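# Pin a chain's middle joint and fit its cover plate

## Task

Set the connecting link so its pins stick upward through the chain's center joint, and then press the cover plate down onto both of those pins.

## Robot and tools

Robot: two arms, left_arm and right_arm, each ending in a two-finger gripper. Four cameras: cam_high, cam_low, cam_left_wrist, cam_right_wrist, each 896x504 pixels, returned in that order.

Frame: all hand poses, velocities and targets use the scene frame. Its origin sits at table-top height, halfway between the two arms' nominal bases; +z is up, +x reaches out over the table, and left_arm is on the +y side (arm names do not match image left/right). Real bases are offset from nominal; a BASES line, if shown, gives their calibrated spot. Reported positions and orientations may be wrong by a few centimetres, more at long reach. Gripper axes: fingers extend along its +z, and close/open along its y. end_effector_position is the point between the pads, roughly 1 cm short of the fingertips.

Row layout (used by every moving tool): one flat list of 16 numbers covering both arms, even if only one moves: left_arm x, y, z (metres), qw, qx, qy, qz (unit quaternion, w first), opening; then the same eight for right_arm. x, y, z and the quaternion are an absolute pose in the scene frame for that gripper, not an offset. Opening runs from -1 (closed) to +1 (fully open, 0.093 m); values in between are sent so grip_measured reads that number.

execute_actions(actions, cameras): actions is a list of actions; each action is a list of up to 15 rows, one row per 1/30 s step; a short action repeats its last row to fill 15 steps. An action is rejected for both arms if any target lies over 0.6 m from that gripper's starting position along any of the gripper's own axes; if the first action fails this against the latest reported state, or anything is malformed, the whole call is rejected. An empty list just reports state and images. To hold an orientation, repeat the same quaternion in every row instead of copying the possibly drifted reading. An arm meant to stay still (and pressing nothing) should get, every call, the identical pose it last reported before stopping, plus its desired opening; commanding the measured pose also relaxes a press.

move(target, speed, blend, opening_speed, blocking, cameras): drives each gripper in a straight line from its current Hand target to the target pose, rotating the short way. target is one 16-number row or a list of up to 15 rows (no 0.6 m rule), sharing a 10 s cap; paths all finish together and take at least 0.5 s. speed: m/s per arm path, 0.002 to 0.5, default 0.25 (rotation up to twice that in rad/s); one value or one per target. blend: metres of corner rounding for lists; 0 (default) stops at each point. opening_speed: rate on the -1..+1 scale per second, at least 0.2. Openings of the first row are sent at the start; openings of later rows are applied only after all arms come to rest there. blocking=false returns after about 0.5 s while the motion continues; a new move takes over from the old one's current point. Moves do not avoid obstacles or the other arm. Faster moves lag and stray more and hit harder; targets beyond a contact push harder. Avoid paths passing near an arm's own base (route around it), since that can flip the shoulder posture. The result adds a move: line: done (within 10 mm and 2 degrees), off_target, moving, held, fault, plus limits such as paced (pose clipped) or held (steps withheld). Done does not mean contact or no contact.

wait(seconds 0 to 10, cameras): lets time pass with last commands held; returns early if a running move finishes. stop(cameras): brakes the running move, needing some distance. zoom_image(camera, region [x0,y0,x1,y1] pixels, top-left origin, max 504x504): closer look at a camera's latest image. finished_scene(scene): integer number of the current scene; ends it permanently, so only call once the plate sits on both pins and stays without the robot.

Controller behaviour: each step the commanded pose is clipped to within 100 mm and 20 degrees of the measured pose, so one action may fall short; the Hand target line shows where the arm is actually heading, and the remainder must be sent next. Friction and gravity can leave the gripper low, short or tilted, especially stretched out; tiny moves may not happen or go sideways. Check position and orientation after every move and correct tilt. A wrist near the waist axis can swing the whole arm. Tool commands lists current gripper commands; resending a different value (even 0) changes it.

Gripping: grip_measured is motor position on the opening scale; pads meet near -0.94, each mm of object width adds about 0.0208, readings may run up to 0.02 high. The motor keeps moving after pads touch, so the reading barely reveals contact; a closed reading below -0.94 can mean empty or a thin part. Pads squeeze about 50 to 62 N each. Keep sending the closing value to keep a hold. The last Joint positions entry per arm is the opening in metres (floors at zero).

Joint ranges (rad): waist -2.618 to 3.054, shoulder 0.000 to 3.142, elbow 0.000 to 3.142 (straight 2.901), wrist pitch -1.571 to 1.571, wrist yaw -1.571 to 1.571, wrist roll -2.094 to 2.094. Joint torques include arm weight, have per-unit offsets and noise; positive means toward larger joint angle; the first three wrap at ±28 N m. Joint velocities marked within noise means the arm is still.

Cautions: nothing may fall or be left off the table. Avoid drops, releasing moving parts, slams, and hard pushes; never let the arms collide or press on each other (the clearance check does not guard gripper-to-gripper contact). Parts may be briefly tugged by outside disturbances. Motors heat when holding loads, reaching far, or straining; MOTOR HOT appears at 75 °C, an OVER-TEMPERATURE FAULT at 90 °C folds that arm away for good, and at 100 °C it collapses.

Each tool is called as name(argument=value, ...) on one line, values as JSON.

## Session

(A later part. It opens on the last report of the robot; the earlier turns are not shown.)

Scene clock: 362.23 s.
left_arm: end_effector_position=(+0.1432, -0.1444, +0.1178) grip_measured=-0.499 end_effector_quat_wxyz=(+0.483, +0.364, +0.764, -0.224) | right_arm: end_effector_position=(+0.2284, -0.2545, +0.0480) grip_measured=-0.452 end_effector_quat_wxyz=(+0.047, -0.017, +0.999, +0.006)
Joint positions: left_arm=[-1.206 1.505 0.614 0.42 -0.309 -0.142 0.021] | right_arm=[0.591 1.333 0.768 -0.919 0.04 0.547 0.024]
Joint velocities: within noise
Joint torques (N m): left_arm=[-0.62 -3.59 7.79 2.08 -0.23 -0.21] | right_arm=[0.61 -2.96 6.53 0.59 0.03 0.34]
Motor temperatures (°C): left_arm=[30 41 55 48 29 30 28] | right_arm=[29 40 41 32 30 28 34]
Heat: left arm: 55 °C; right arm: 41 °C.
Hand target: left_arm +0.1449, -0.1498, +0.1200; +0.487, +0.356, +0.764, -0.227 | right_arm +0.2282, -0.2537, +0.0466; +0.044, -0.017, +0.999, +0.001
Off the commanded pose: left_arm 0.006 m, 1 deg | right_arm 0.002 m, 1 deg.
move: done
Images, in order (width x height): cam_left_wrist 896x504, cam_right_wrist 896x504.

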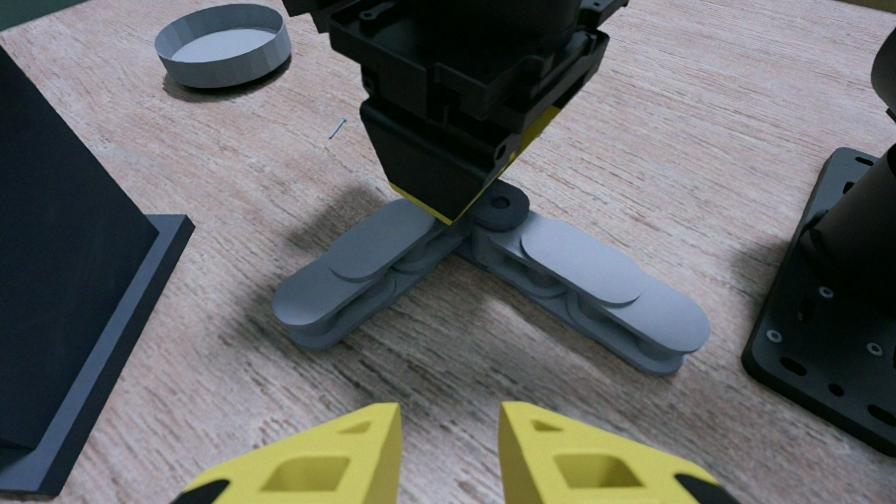

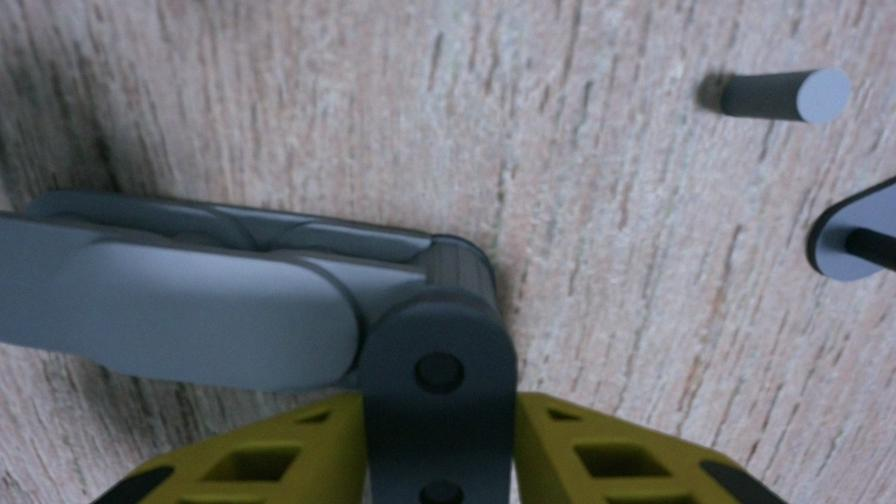

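move(target=[0.145,-0.15,0.12,0.4869,0.3564,0.7644,-0.2271,-0.5,0.2282,-0.2537,0.0425,0.0436,-0.0166,0.9989,0.0007,-0.7], speed=0.03, cameras=["cam_left_wrist","cam_right_wrist"])

zoom_image(camera="cam_left_wrist", region=[430, 150, 570, 270])

zoom_image(camera="cam_right_wrist", region=[380, 334, 500, 504])

Scene clock: 363.40 s.
left_arm: end_effector_position=(+0.1432, -0.1444, +0.1178) grip_measured=-0.499 end_effector_quat_wxyz=(+0.483, +0.364, +0.764, -0.224) | right_arm: end_effector_position=(+0.2286, -0.2543, +0.0469) grip_measured=-0.452 end_effector_quat_wxyz=(+0.045, -0.017, +0.999, +0.005)
Joint positions: left_arm=[-1.206 1.505 0.614 0.42 -0.309 -0.142 0.021] | right_arm=[0.591 1.339 0.768 -0.916 0.04 0.547 0.024]
Joint velocities: within noise
Joint torques (N m): left_arm=[-0.59 -3.56 7.77 2.08 -0.23 -0.2] | right_arm=[0.62 -3.06 5.49 0.72 0.03 0.26]
Motor temperatures (°C): left_arm=[30 41 55 48 29 30 28] | right_arm=[29 40 41 32 30 28 34]
Heat: left arm: 55 °C; right arm: 41 °C.
Hand target: left_arm +0.1449, -0.1498, +0.1200; +0.487, +0.356, +0.764, -0.227 | right_arm +0.2282, -0.2537, +0.0427; +0.044, -0.017, +0.999, +0.001
Off the commanded pose: left_arm 0.006 m, 1 deg | right_arm 0.004 m, 1 deg.
move: done
Images, in order (width x height): cam_left_wrist 896x504, cam_right_wrist 896x504.

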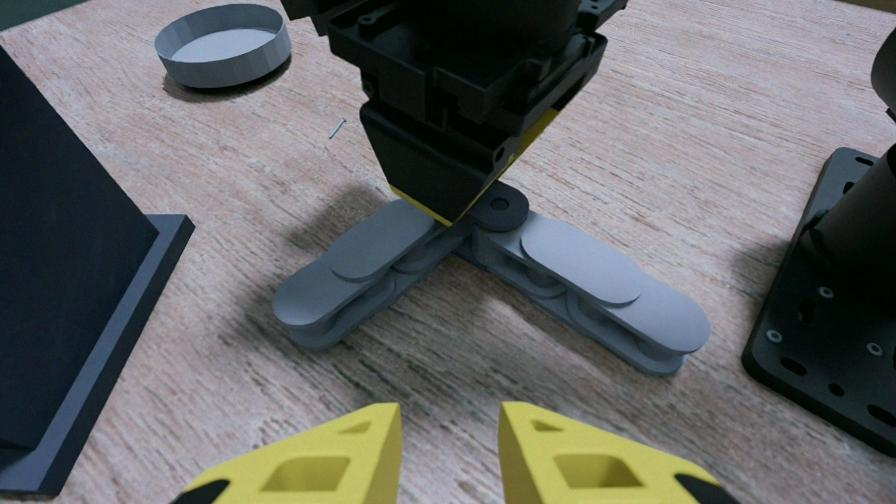

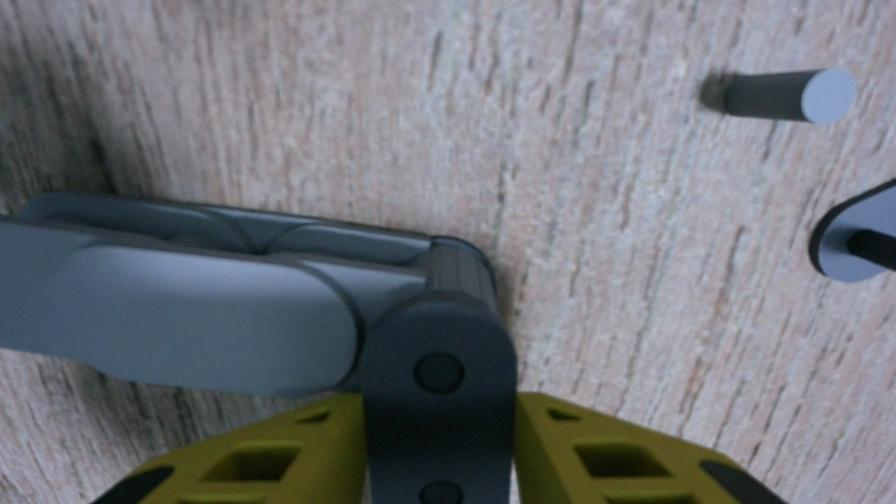

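Scaled by 3.600 from the camera's 896x504 image, which has a finer 1280x720 frame.

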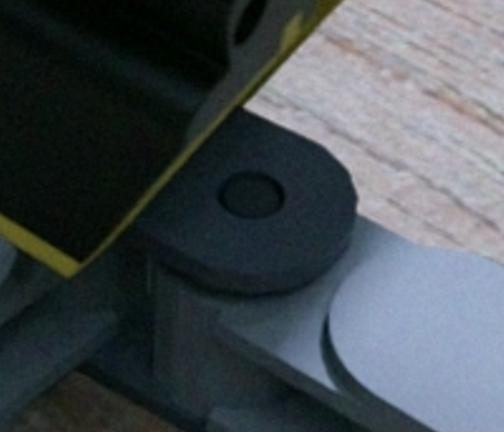

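Scaled by 2.965 from the camera's 896x504 image, which has a finer 1280x720 frame.

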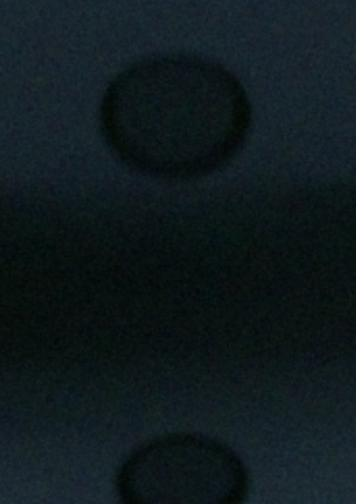

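move(target=[0.145,-0.15,0.12,0.4869,0.3564,0.7644,-0.2271,-0.5,0.2282,-0.2537,0.0375,0.0436,-0.0166,0.9989,0.0007,-0.7], speed=0.03, cameras=["cam_left_wrist","cam_right_wrist"])

zoom_image(camera="cam_left_wrist", region=[430, 150, 570, 270])

Scene clock: 364.60 s.
left_arm: end_effector_position=(+0.1432, -0.1444, +0.1178) grip_measured=-0.499 end_effector_quat_wxyz=(+0.483, +0.364, +0.764, -0.224) | right_arm: end_effector_position=(+0.2286, -0.2544, +0.0425) grip_measured=-0.452 end_effector_quat_wxyz=(+0.045, -0.017, +0.999, +0.005)
Joint positions: left_arm=[-1.206 1.505 0.614 0.42 -0.309 -0.142 0.021] | right_arm=[0.591 1.347 0.755 -0.898 0.04 0.547 0.024]
Joint velocities: within noise
Joint torques (N m): left_arm=[-0.61 -3.59 7.77 2.08 -0.23 -0.2] | right_arm=[0.62 -3.07 5.18 0.75 0.03 0.26]
Motor temperatures (°C): left_arm=[30 41 55 48 29 30 28] | right_arm=[29 40 41 32 30 28 34]
Heat: left arm: 55 °C; right arm: 41 °C.
Hand target: left_arm +0.1449, -0.1498, +0.1200; +0.487, +0.356, +0.764, -0.227 | right_arm +0.2280, -0.2538, +0.0376; +0.043, -0.017, +0.999, +0.001
Off the commanded pose: left_arm 0.006 m, 1 deg | right_arm 0.005 m, 1 deg.
move: done
Images, in order (width x height): cam_left_wrist 896x504, cam_right_wrist 896x504.

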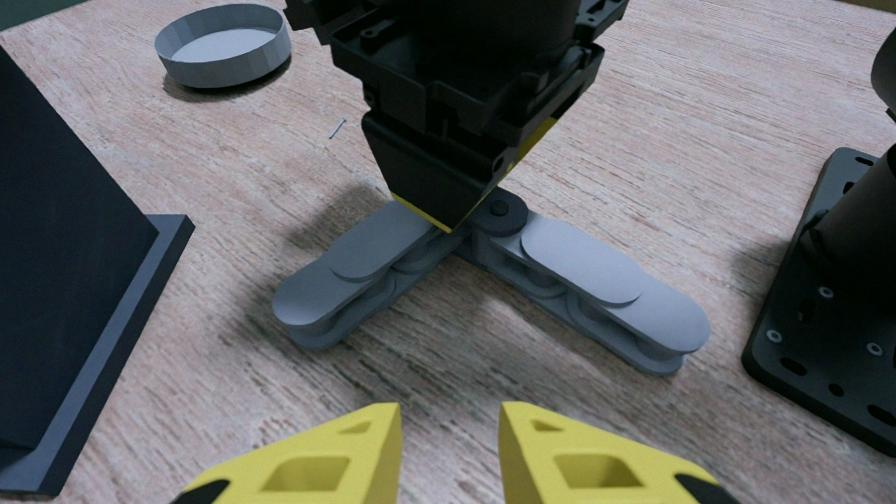

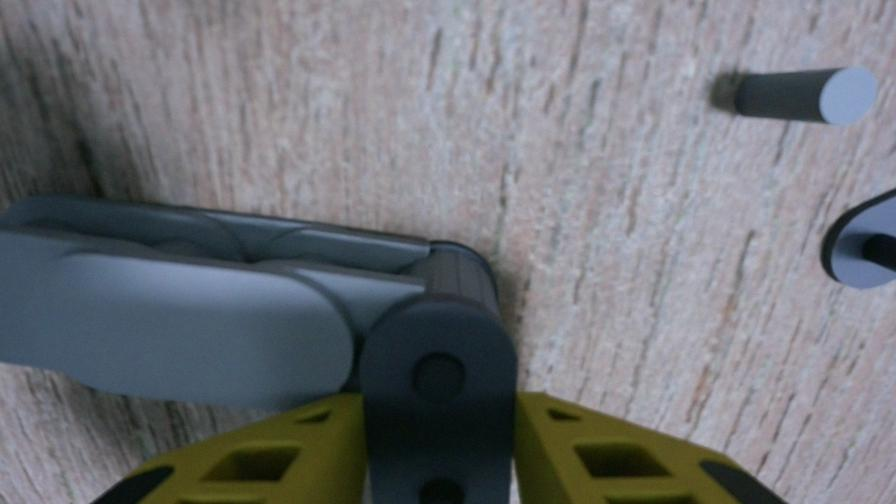

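Scaled by 3.600 from the camera's 896x504 image, which has a finer 1280x720 frame.

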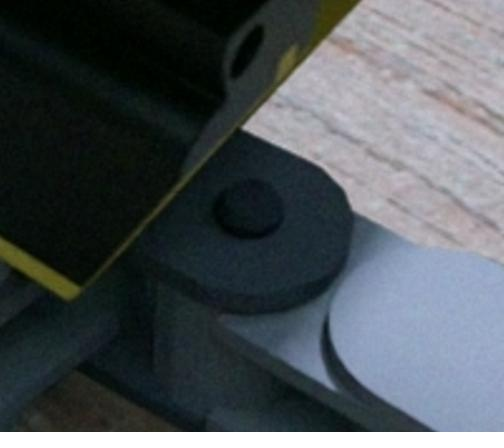

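move(target=[0.145,-0.15,0.12,0.4869,0.3564,0.7644,-0.2271,-0.5,0.2282,-0.2537,0.0345,0.0436,-0.0166,0.9989,0.0007,-0.7], speed=0.03, cameras=["cam_left_wrist","cam_right_wrist"])

zoom_image(camera="cam_left_wrist", region=[430, 150, 570, 270])

Scene clock: 365.80 s.
left_arm: end_effector_position=(+0.1432, -0.1444, +0.1178) grip_measured=-0.499 end_effector_quat_wxyz=(+0.483, +0.364, +0.764, -0.224) | right_arm: end_effector_position=(+0.2287, -0.2543, +0.0414) grip_measured=-0.452 end_effector_quat_wxyz=(+0.046, -0.017, +0.999, +0.006)
Joint positions: left_arm=[-1.206 1.505 0.614 0.42 -0.309 -0.142 0.021] | right_arm=[0.591 1.347 0.75 -0.891 0.04 0.547 0.024]
Joint velocities: within noise
Joint torques (N m): left_arm=[-0.62 -3.56 7.8 2.07 -0.22 -0.2] | right_arm=[0.62 -2.63 4.83 0.82 0.03 0.25]
Motor temperatures (°C): left_arm=[30 41 55 48 29 30 28] | right_arm=[29 40 41 32 30 28 34]
Heat: left arm: 55 °C; right arm: 41 °C.
Hand target: left_arm +0.1449, -0.1498, +0.1200; +0.487, +0.356, +0.764, -0.227 | right_arm +0.2280, -0.2538, +0.0347; +0.044, -0.017, +0.999, +0.001
Off the commanded pose: left_arm 0.006 m, 1 deg | right_arm 0.007 m, 1 deg.
move: done
Images, in order (width x height): cam_left_wrist 896x504, cam_right_wrist 896x504.

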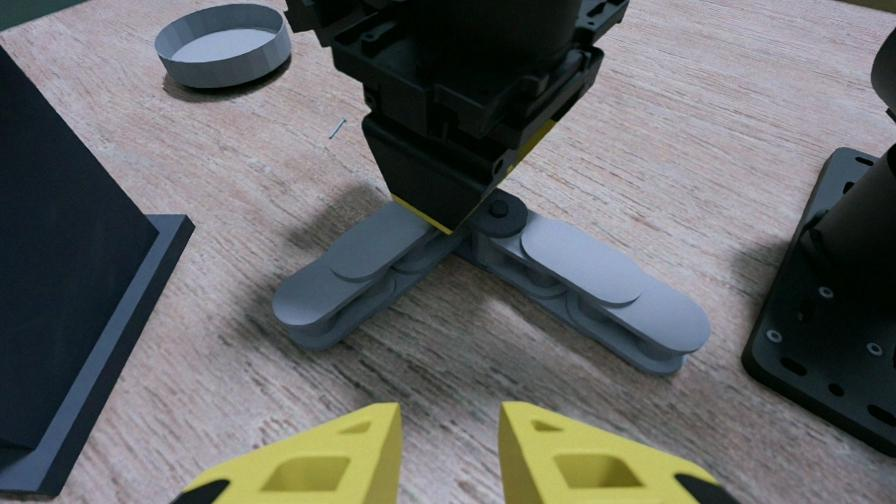

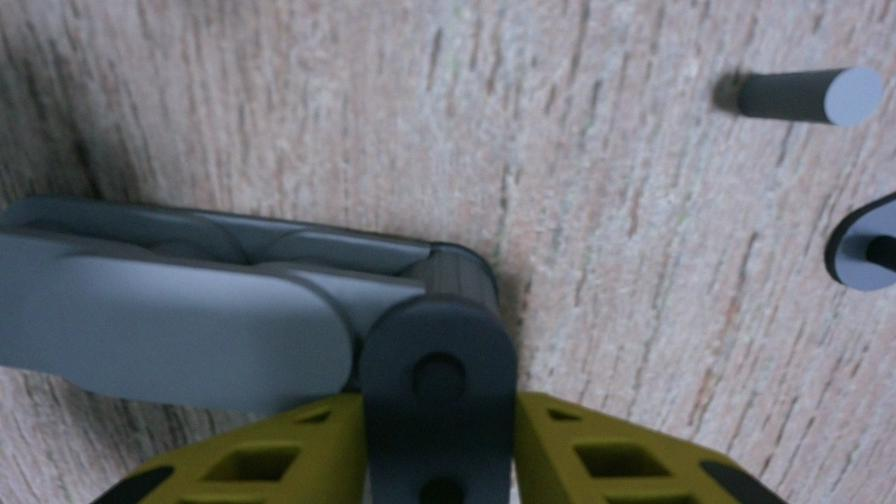

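Scaled by 3.600 from the camera's 896x504 image, which has a finer 1280x720 frame.

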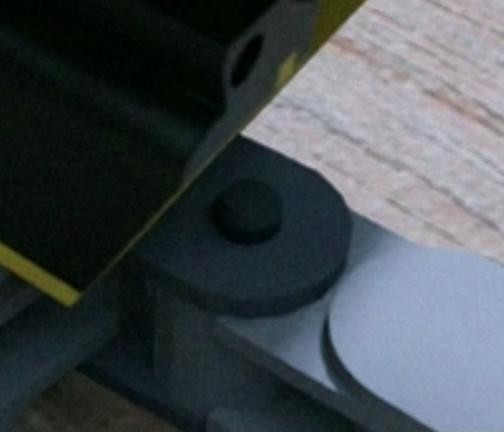

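Contact on the chain top. Releasing slowly, then raising straight up.

move(target=[0.145,-0.15,0.12,0.4869,0.3564,0.7644,-0.2271,-0.5,0.2284,-0.2539,0.037,0.0436,-0.0166,0.9989,0.0007,-0.2], speed=0.03, opening_speed=0.5, cameras=["cam_left_wrist","cam_right_wrist"])

zoom_image(camera="cam_left_wrist", region=[430, 150, 570, 270])

Scene clock: 367.50 s.
left_arm: end_effector_position=(+0.1432, -0.1444, +0.1178) grip_measured=-0.499 end_effector_quat_wxyz=(+0.483, +0.364, +0.764, -0.224) | right_arm: end_effector_position=(+0.2289, -0.2549, +0.0414) grip_measured=-0.203 end_effector_quat_wxyz=(+0.047, -0.017, +0.999, +0.004)
Joint positions: left_arm=[-1.206 1.505 0.614 0.42 -0.309 -0.142 0.021] | right_arm=[0.591 1.347 0.75 -0.891 0.043 0.547 0.035]
Joint velocities: within noise
Joint torques (N m): left_arm=[-0.61 -3.58 7.79 2.08 -0.23 -0.2] | right_arm=[0.5 -2.96 5.49 0.72 -0.01 0.24]
Motor temperatures (°C): left_arm=[30 41 55 48 29 30 28] | right_arm=[29 40 40 32 30 28 34]
Heat: left arm: 55 °C; right arm: 40 °C.
Hand target: left_arm +0.1449, -0.1498, +0.1200; +0.487, +0.357, +0.764, -0.227 | right_arm +0.2283, -0.2540, +0.0371; +0.044, -0.017, +0.999, +0.001
Off the commanded pose: left_arm 0.006 m, 1 deg | right_arm 0.005 m, 0 deg.
move: done
Images, in order (width x height): cam_left_wrist 896x504, cam_right_wrist 896x504.

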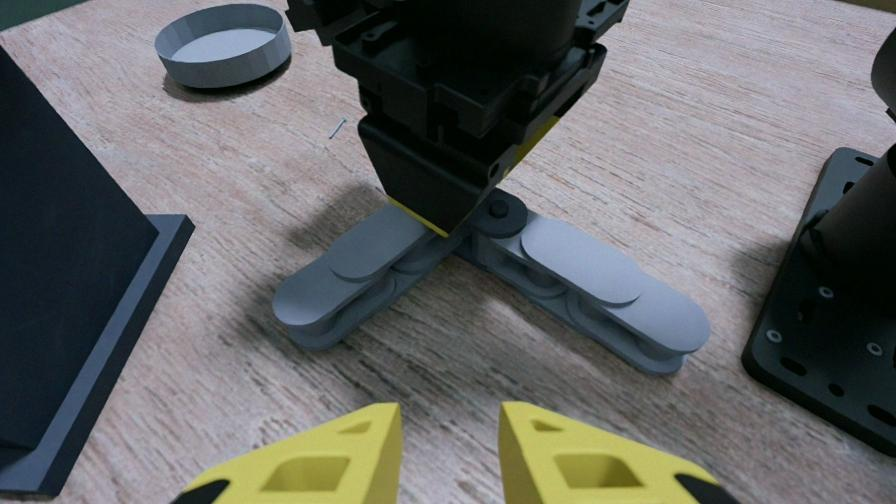

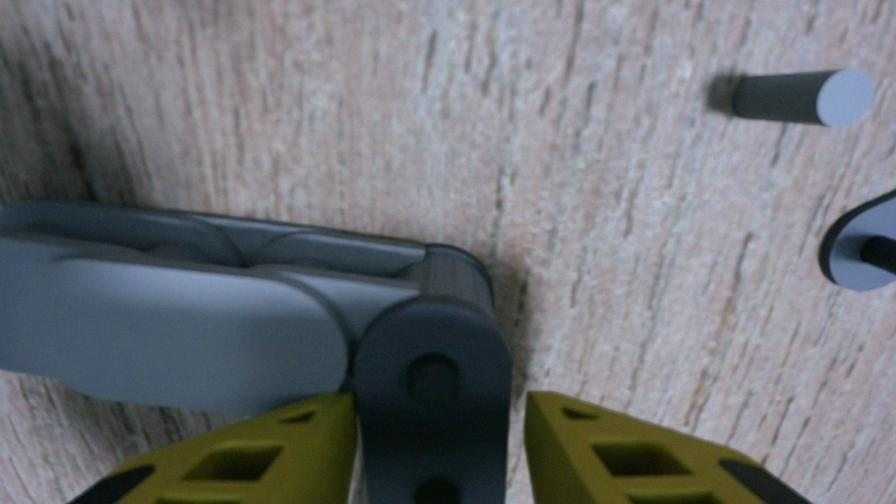

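Scaled by 3.600 from the camera's 896x504 image, which has a finer 1280x720 frame.

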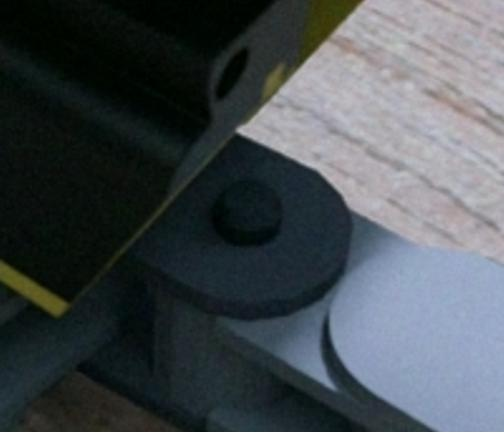

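move(target=[[0.145,-0.15,0.12,0.4869,0.3564,0.7644,-0.2271,-0.5,0.2284,-0.2539,0.037,0.0436,-0.0166,0.9989,0.0007,0.1],[0.145,-0.15,0.12,0.4869,0.3564,0.7644,-0.2271,-0.5,0.2284,-0.2539,0.11,0.0436,-0.0166,0.9989,0.0007,0.1]], speed=0.06, opening_speed=0.6)

zoom_image(camera="cam_left_wrist", region=[400, 130, 570, 270])

Scene clock: 370.63 s.
left_arm: end_effector_position=(+0.1432, -0.1444, +0.1178) grip_measured=-0.499 end_effector_quat_wxyz=(+0.483, +0.364, +0.764, -0.224) | right_arm: end_effector_position=(+0.2283, -0.2575, +0.1015) grip_measured=+0.097 end_effector_quat_wxyz=(+0.036, -0.017, +0.999, -0.009)
Joint positions: left_arm=[-1.206 1.505 0.614 0.42 -0.309 -0.142 0.021] | right_arm=[0.591 1.313 0.972 -1.179 0.054 0.547 0.05]
Joint velocities: within noise
Joint torques (N m): left_arm=[-0.61 -3.56 7.77 2.08 -0.23 -0.2] | right_arm=[0.5 -6.15 7.91 0.43 -0.1 0.24]
Motor temperatures (°C): left_arm=[30 41 55 49 29 30 28] | right_arm=[29 40 41 32 30 28 34]
Heat: left arm: 55 °C; right arm: 41 °C.
Hand target: left_arm +0.1449, -0.1498, +0.1200; +0.487, +0.357, +0.764, -0.227 | right_arm +0.2284, -0.2540, +0.1099; +0.044, -0.017, +0.999, +0.001
Off the commanded pose: left_arm 0.006 m, 1 deg | right_arm 0.009 m, 1 deg.
move: done

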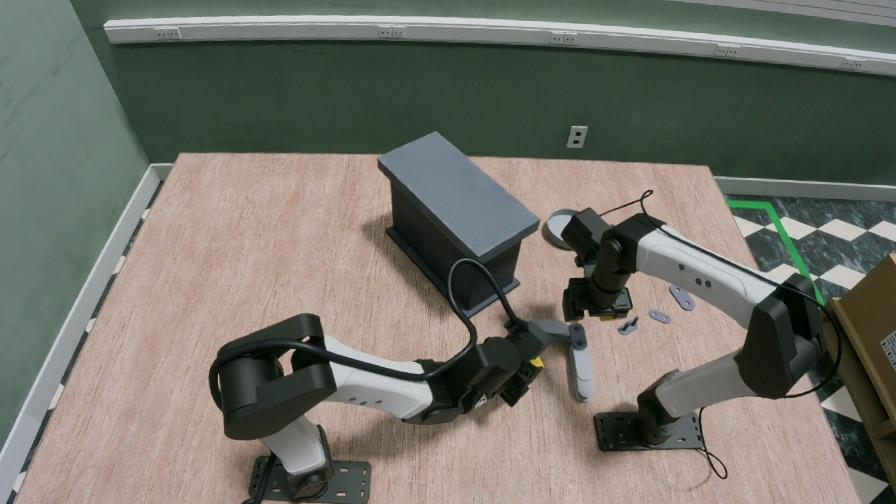

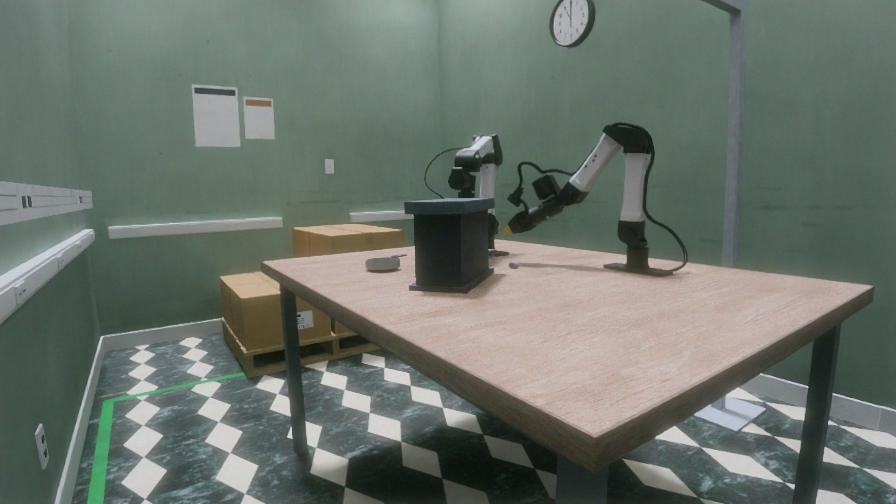

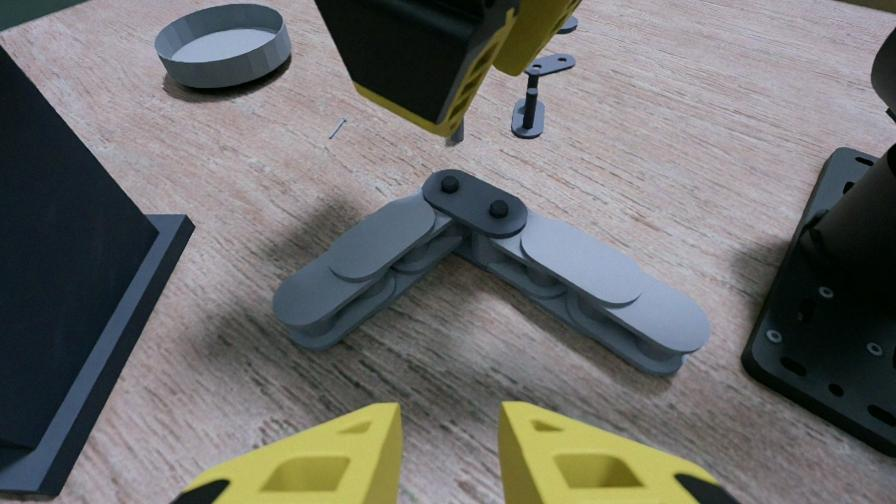

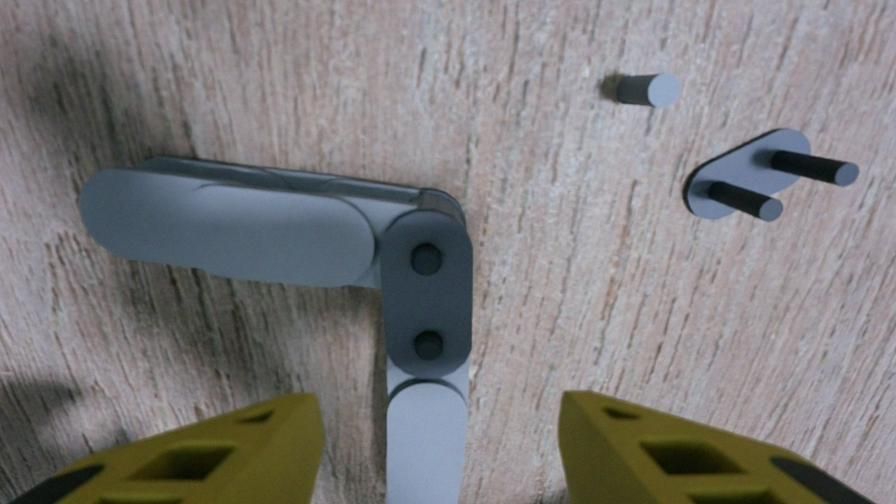

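Scaled by 2.965 from the camera's 896x504 image, which has a finer 1280x720 frame.

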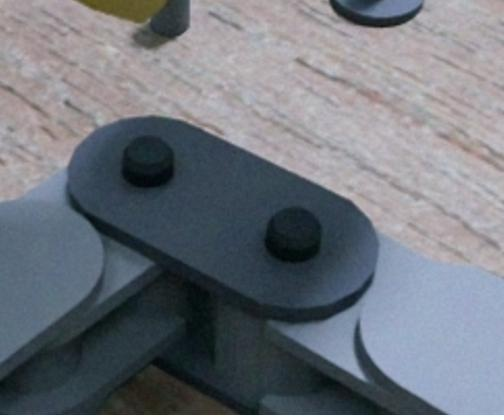

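finished_scene(scene=1)

The scene is finished: the task was done.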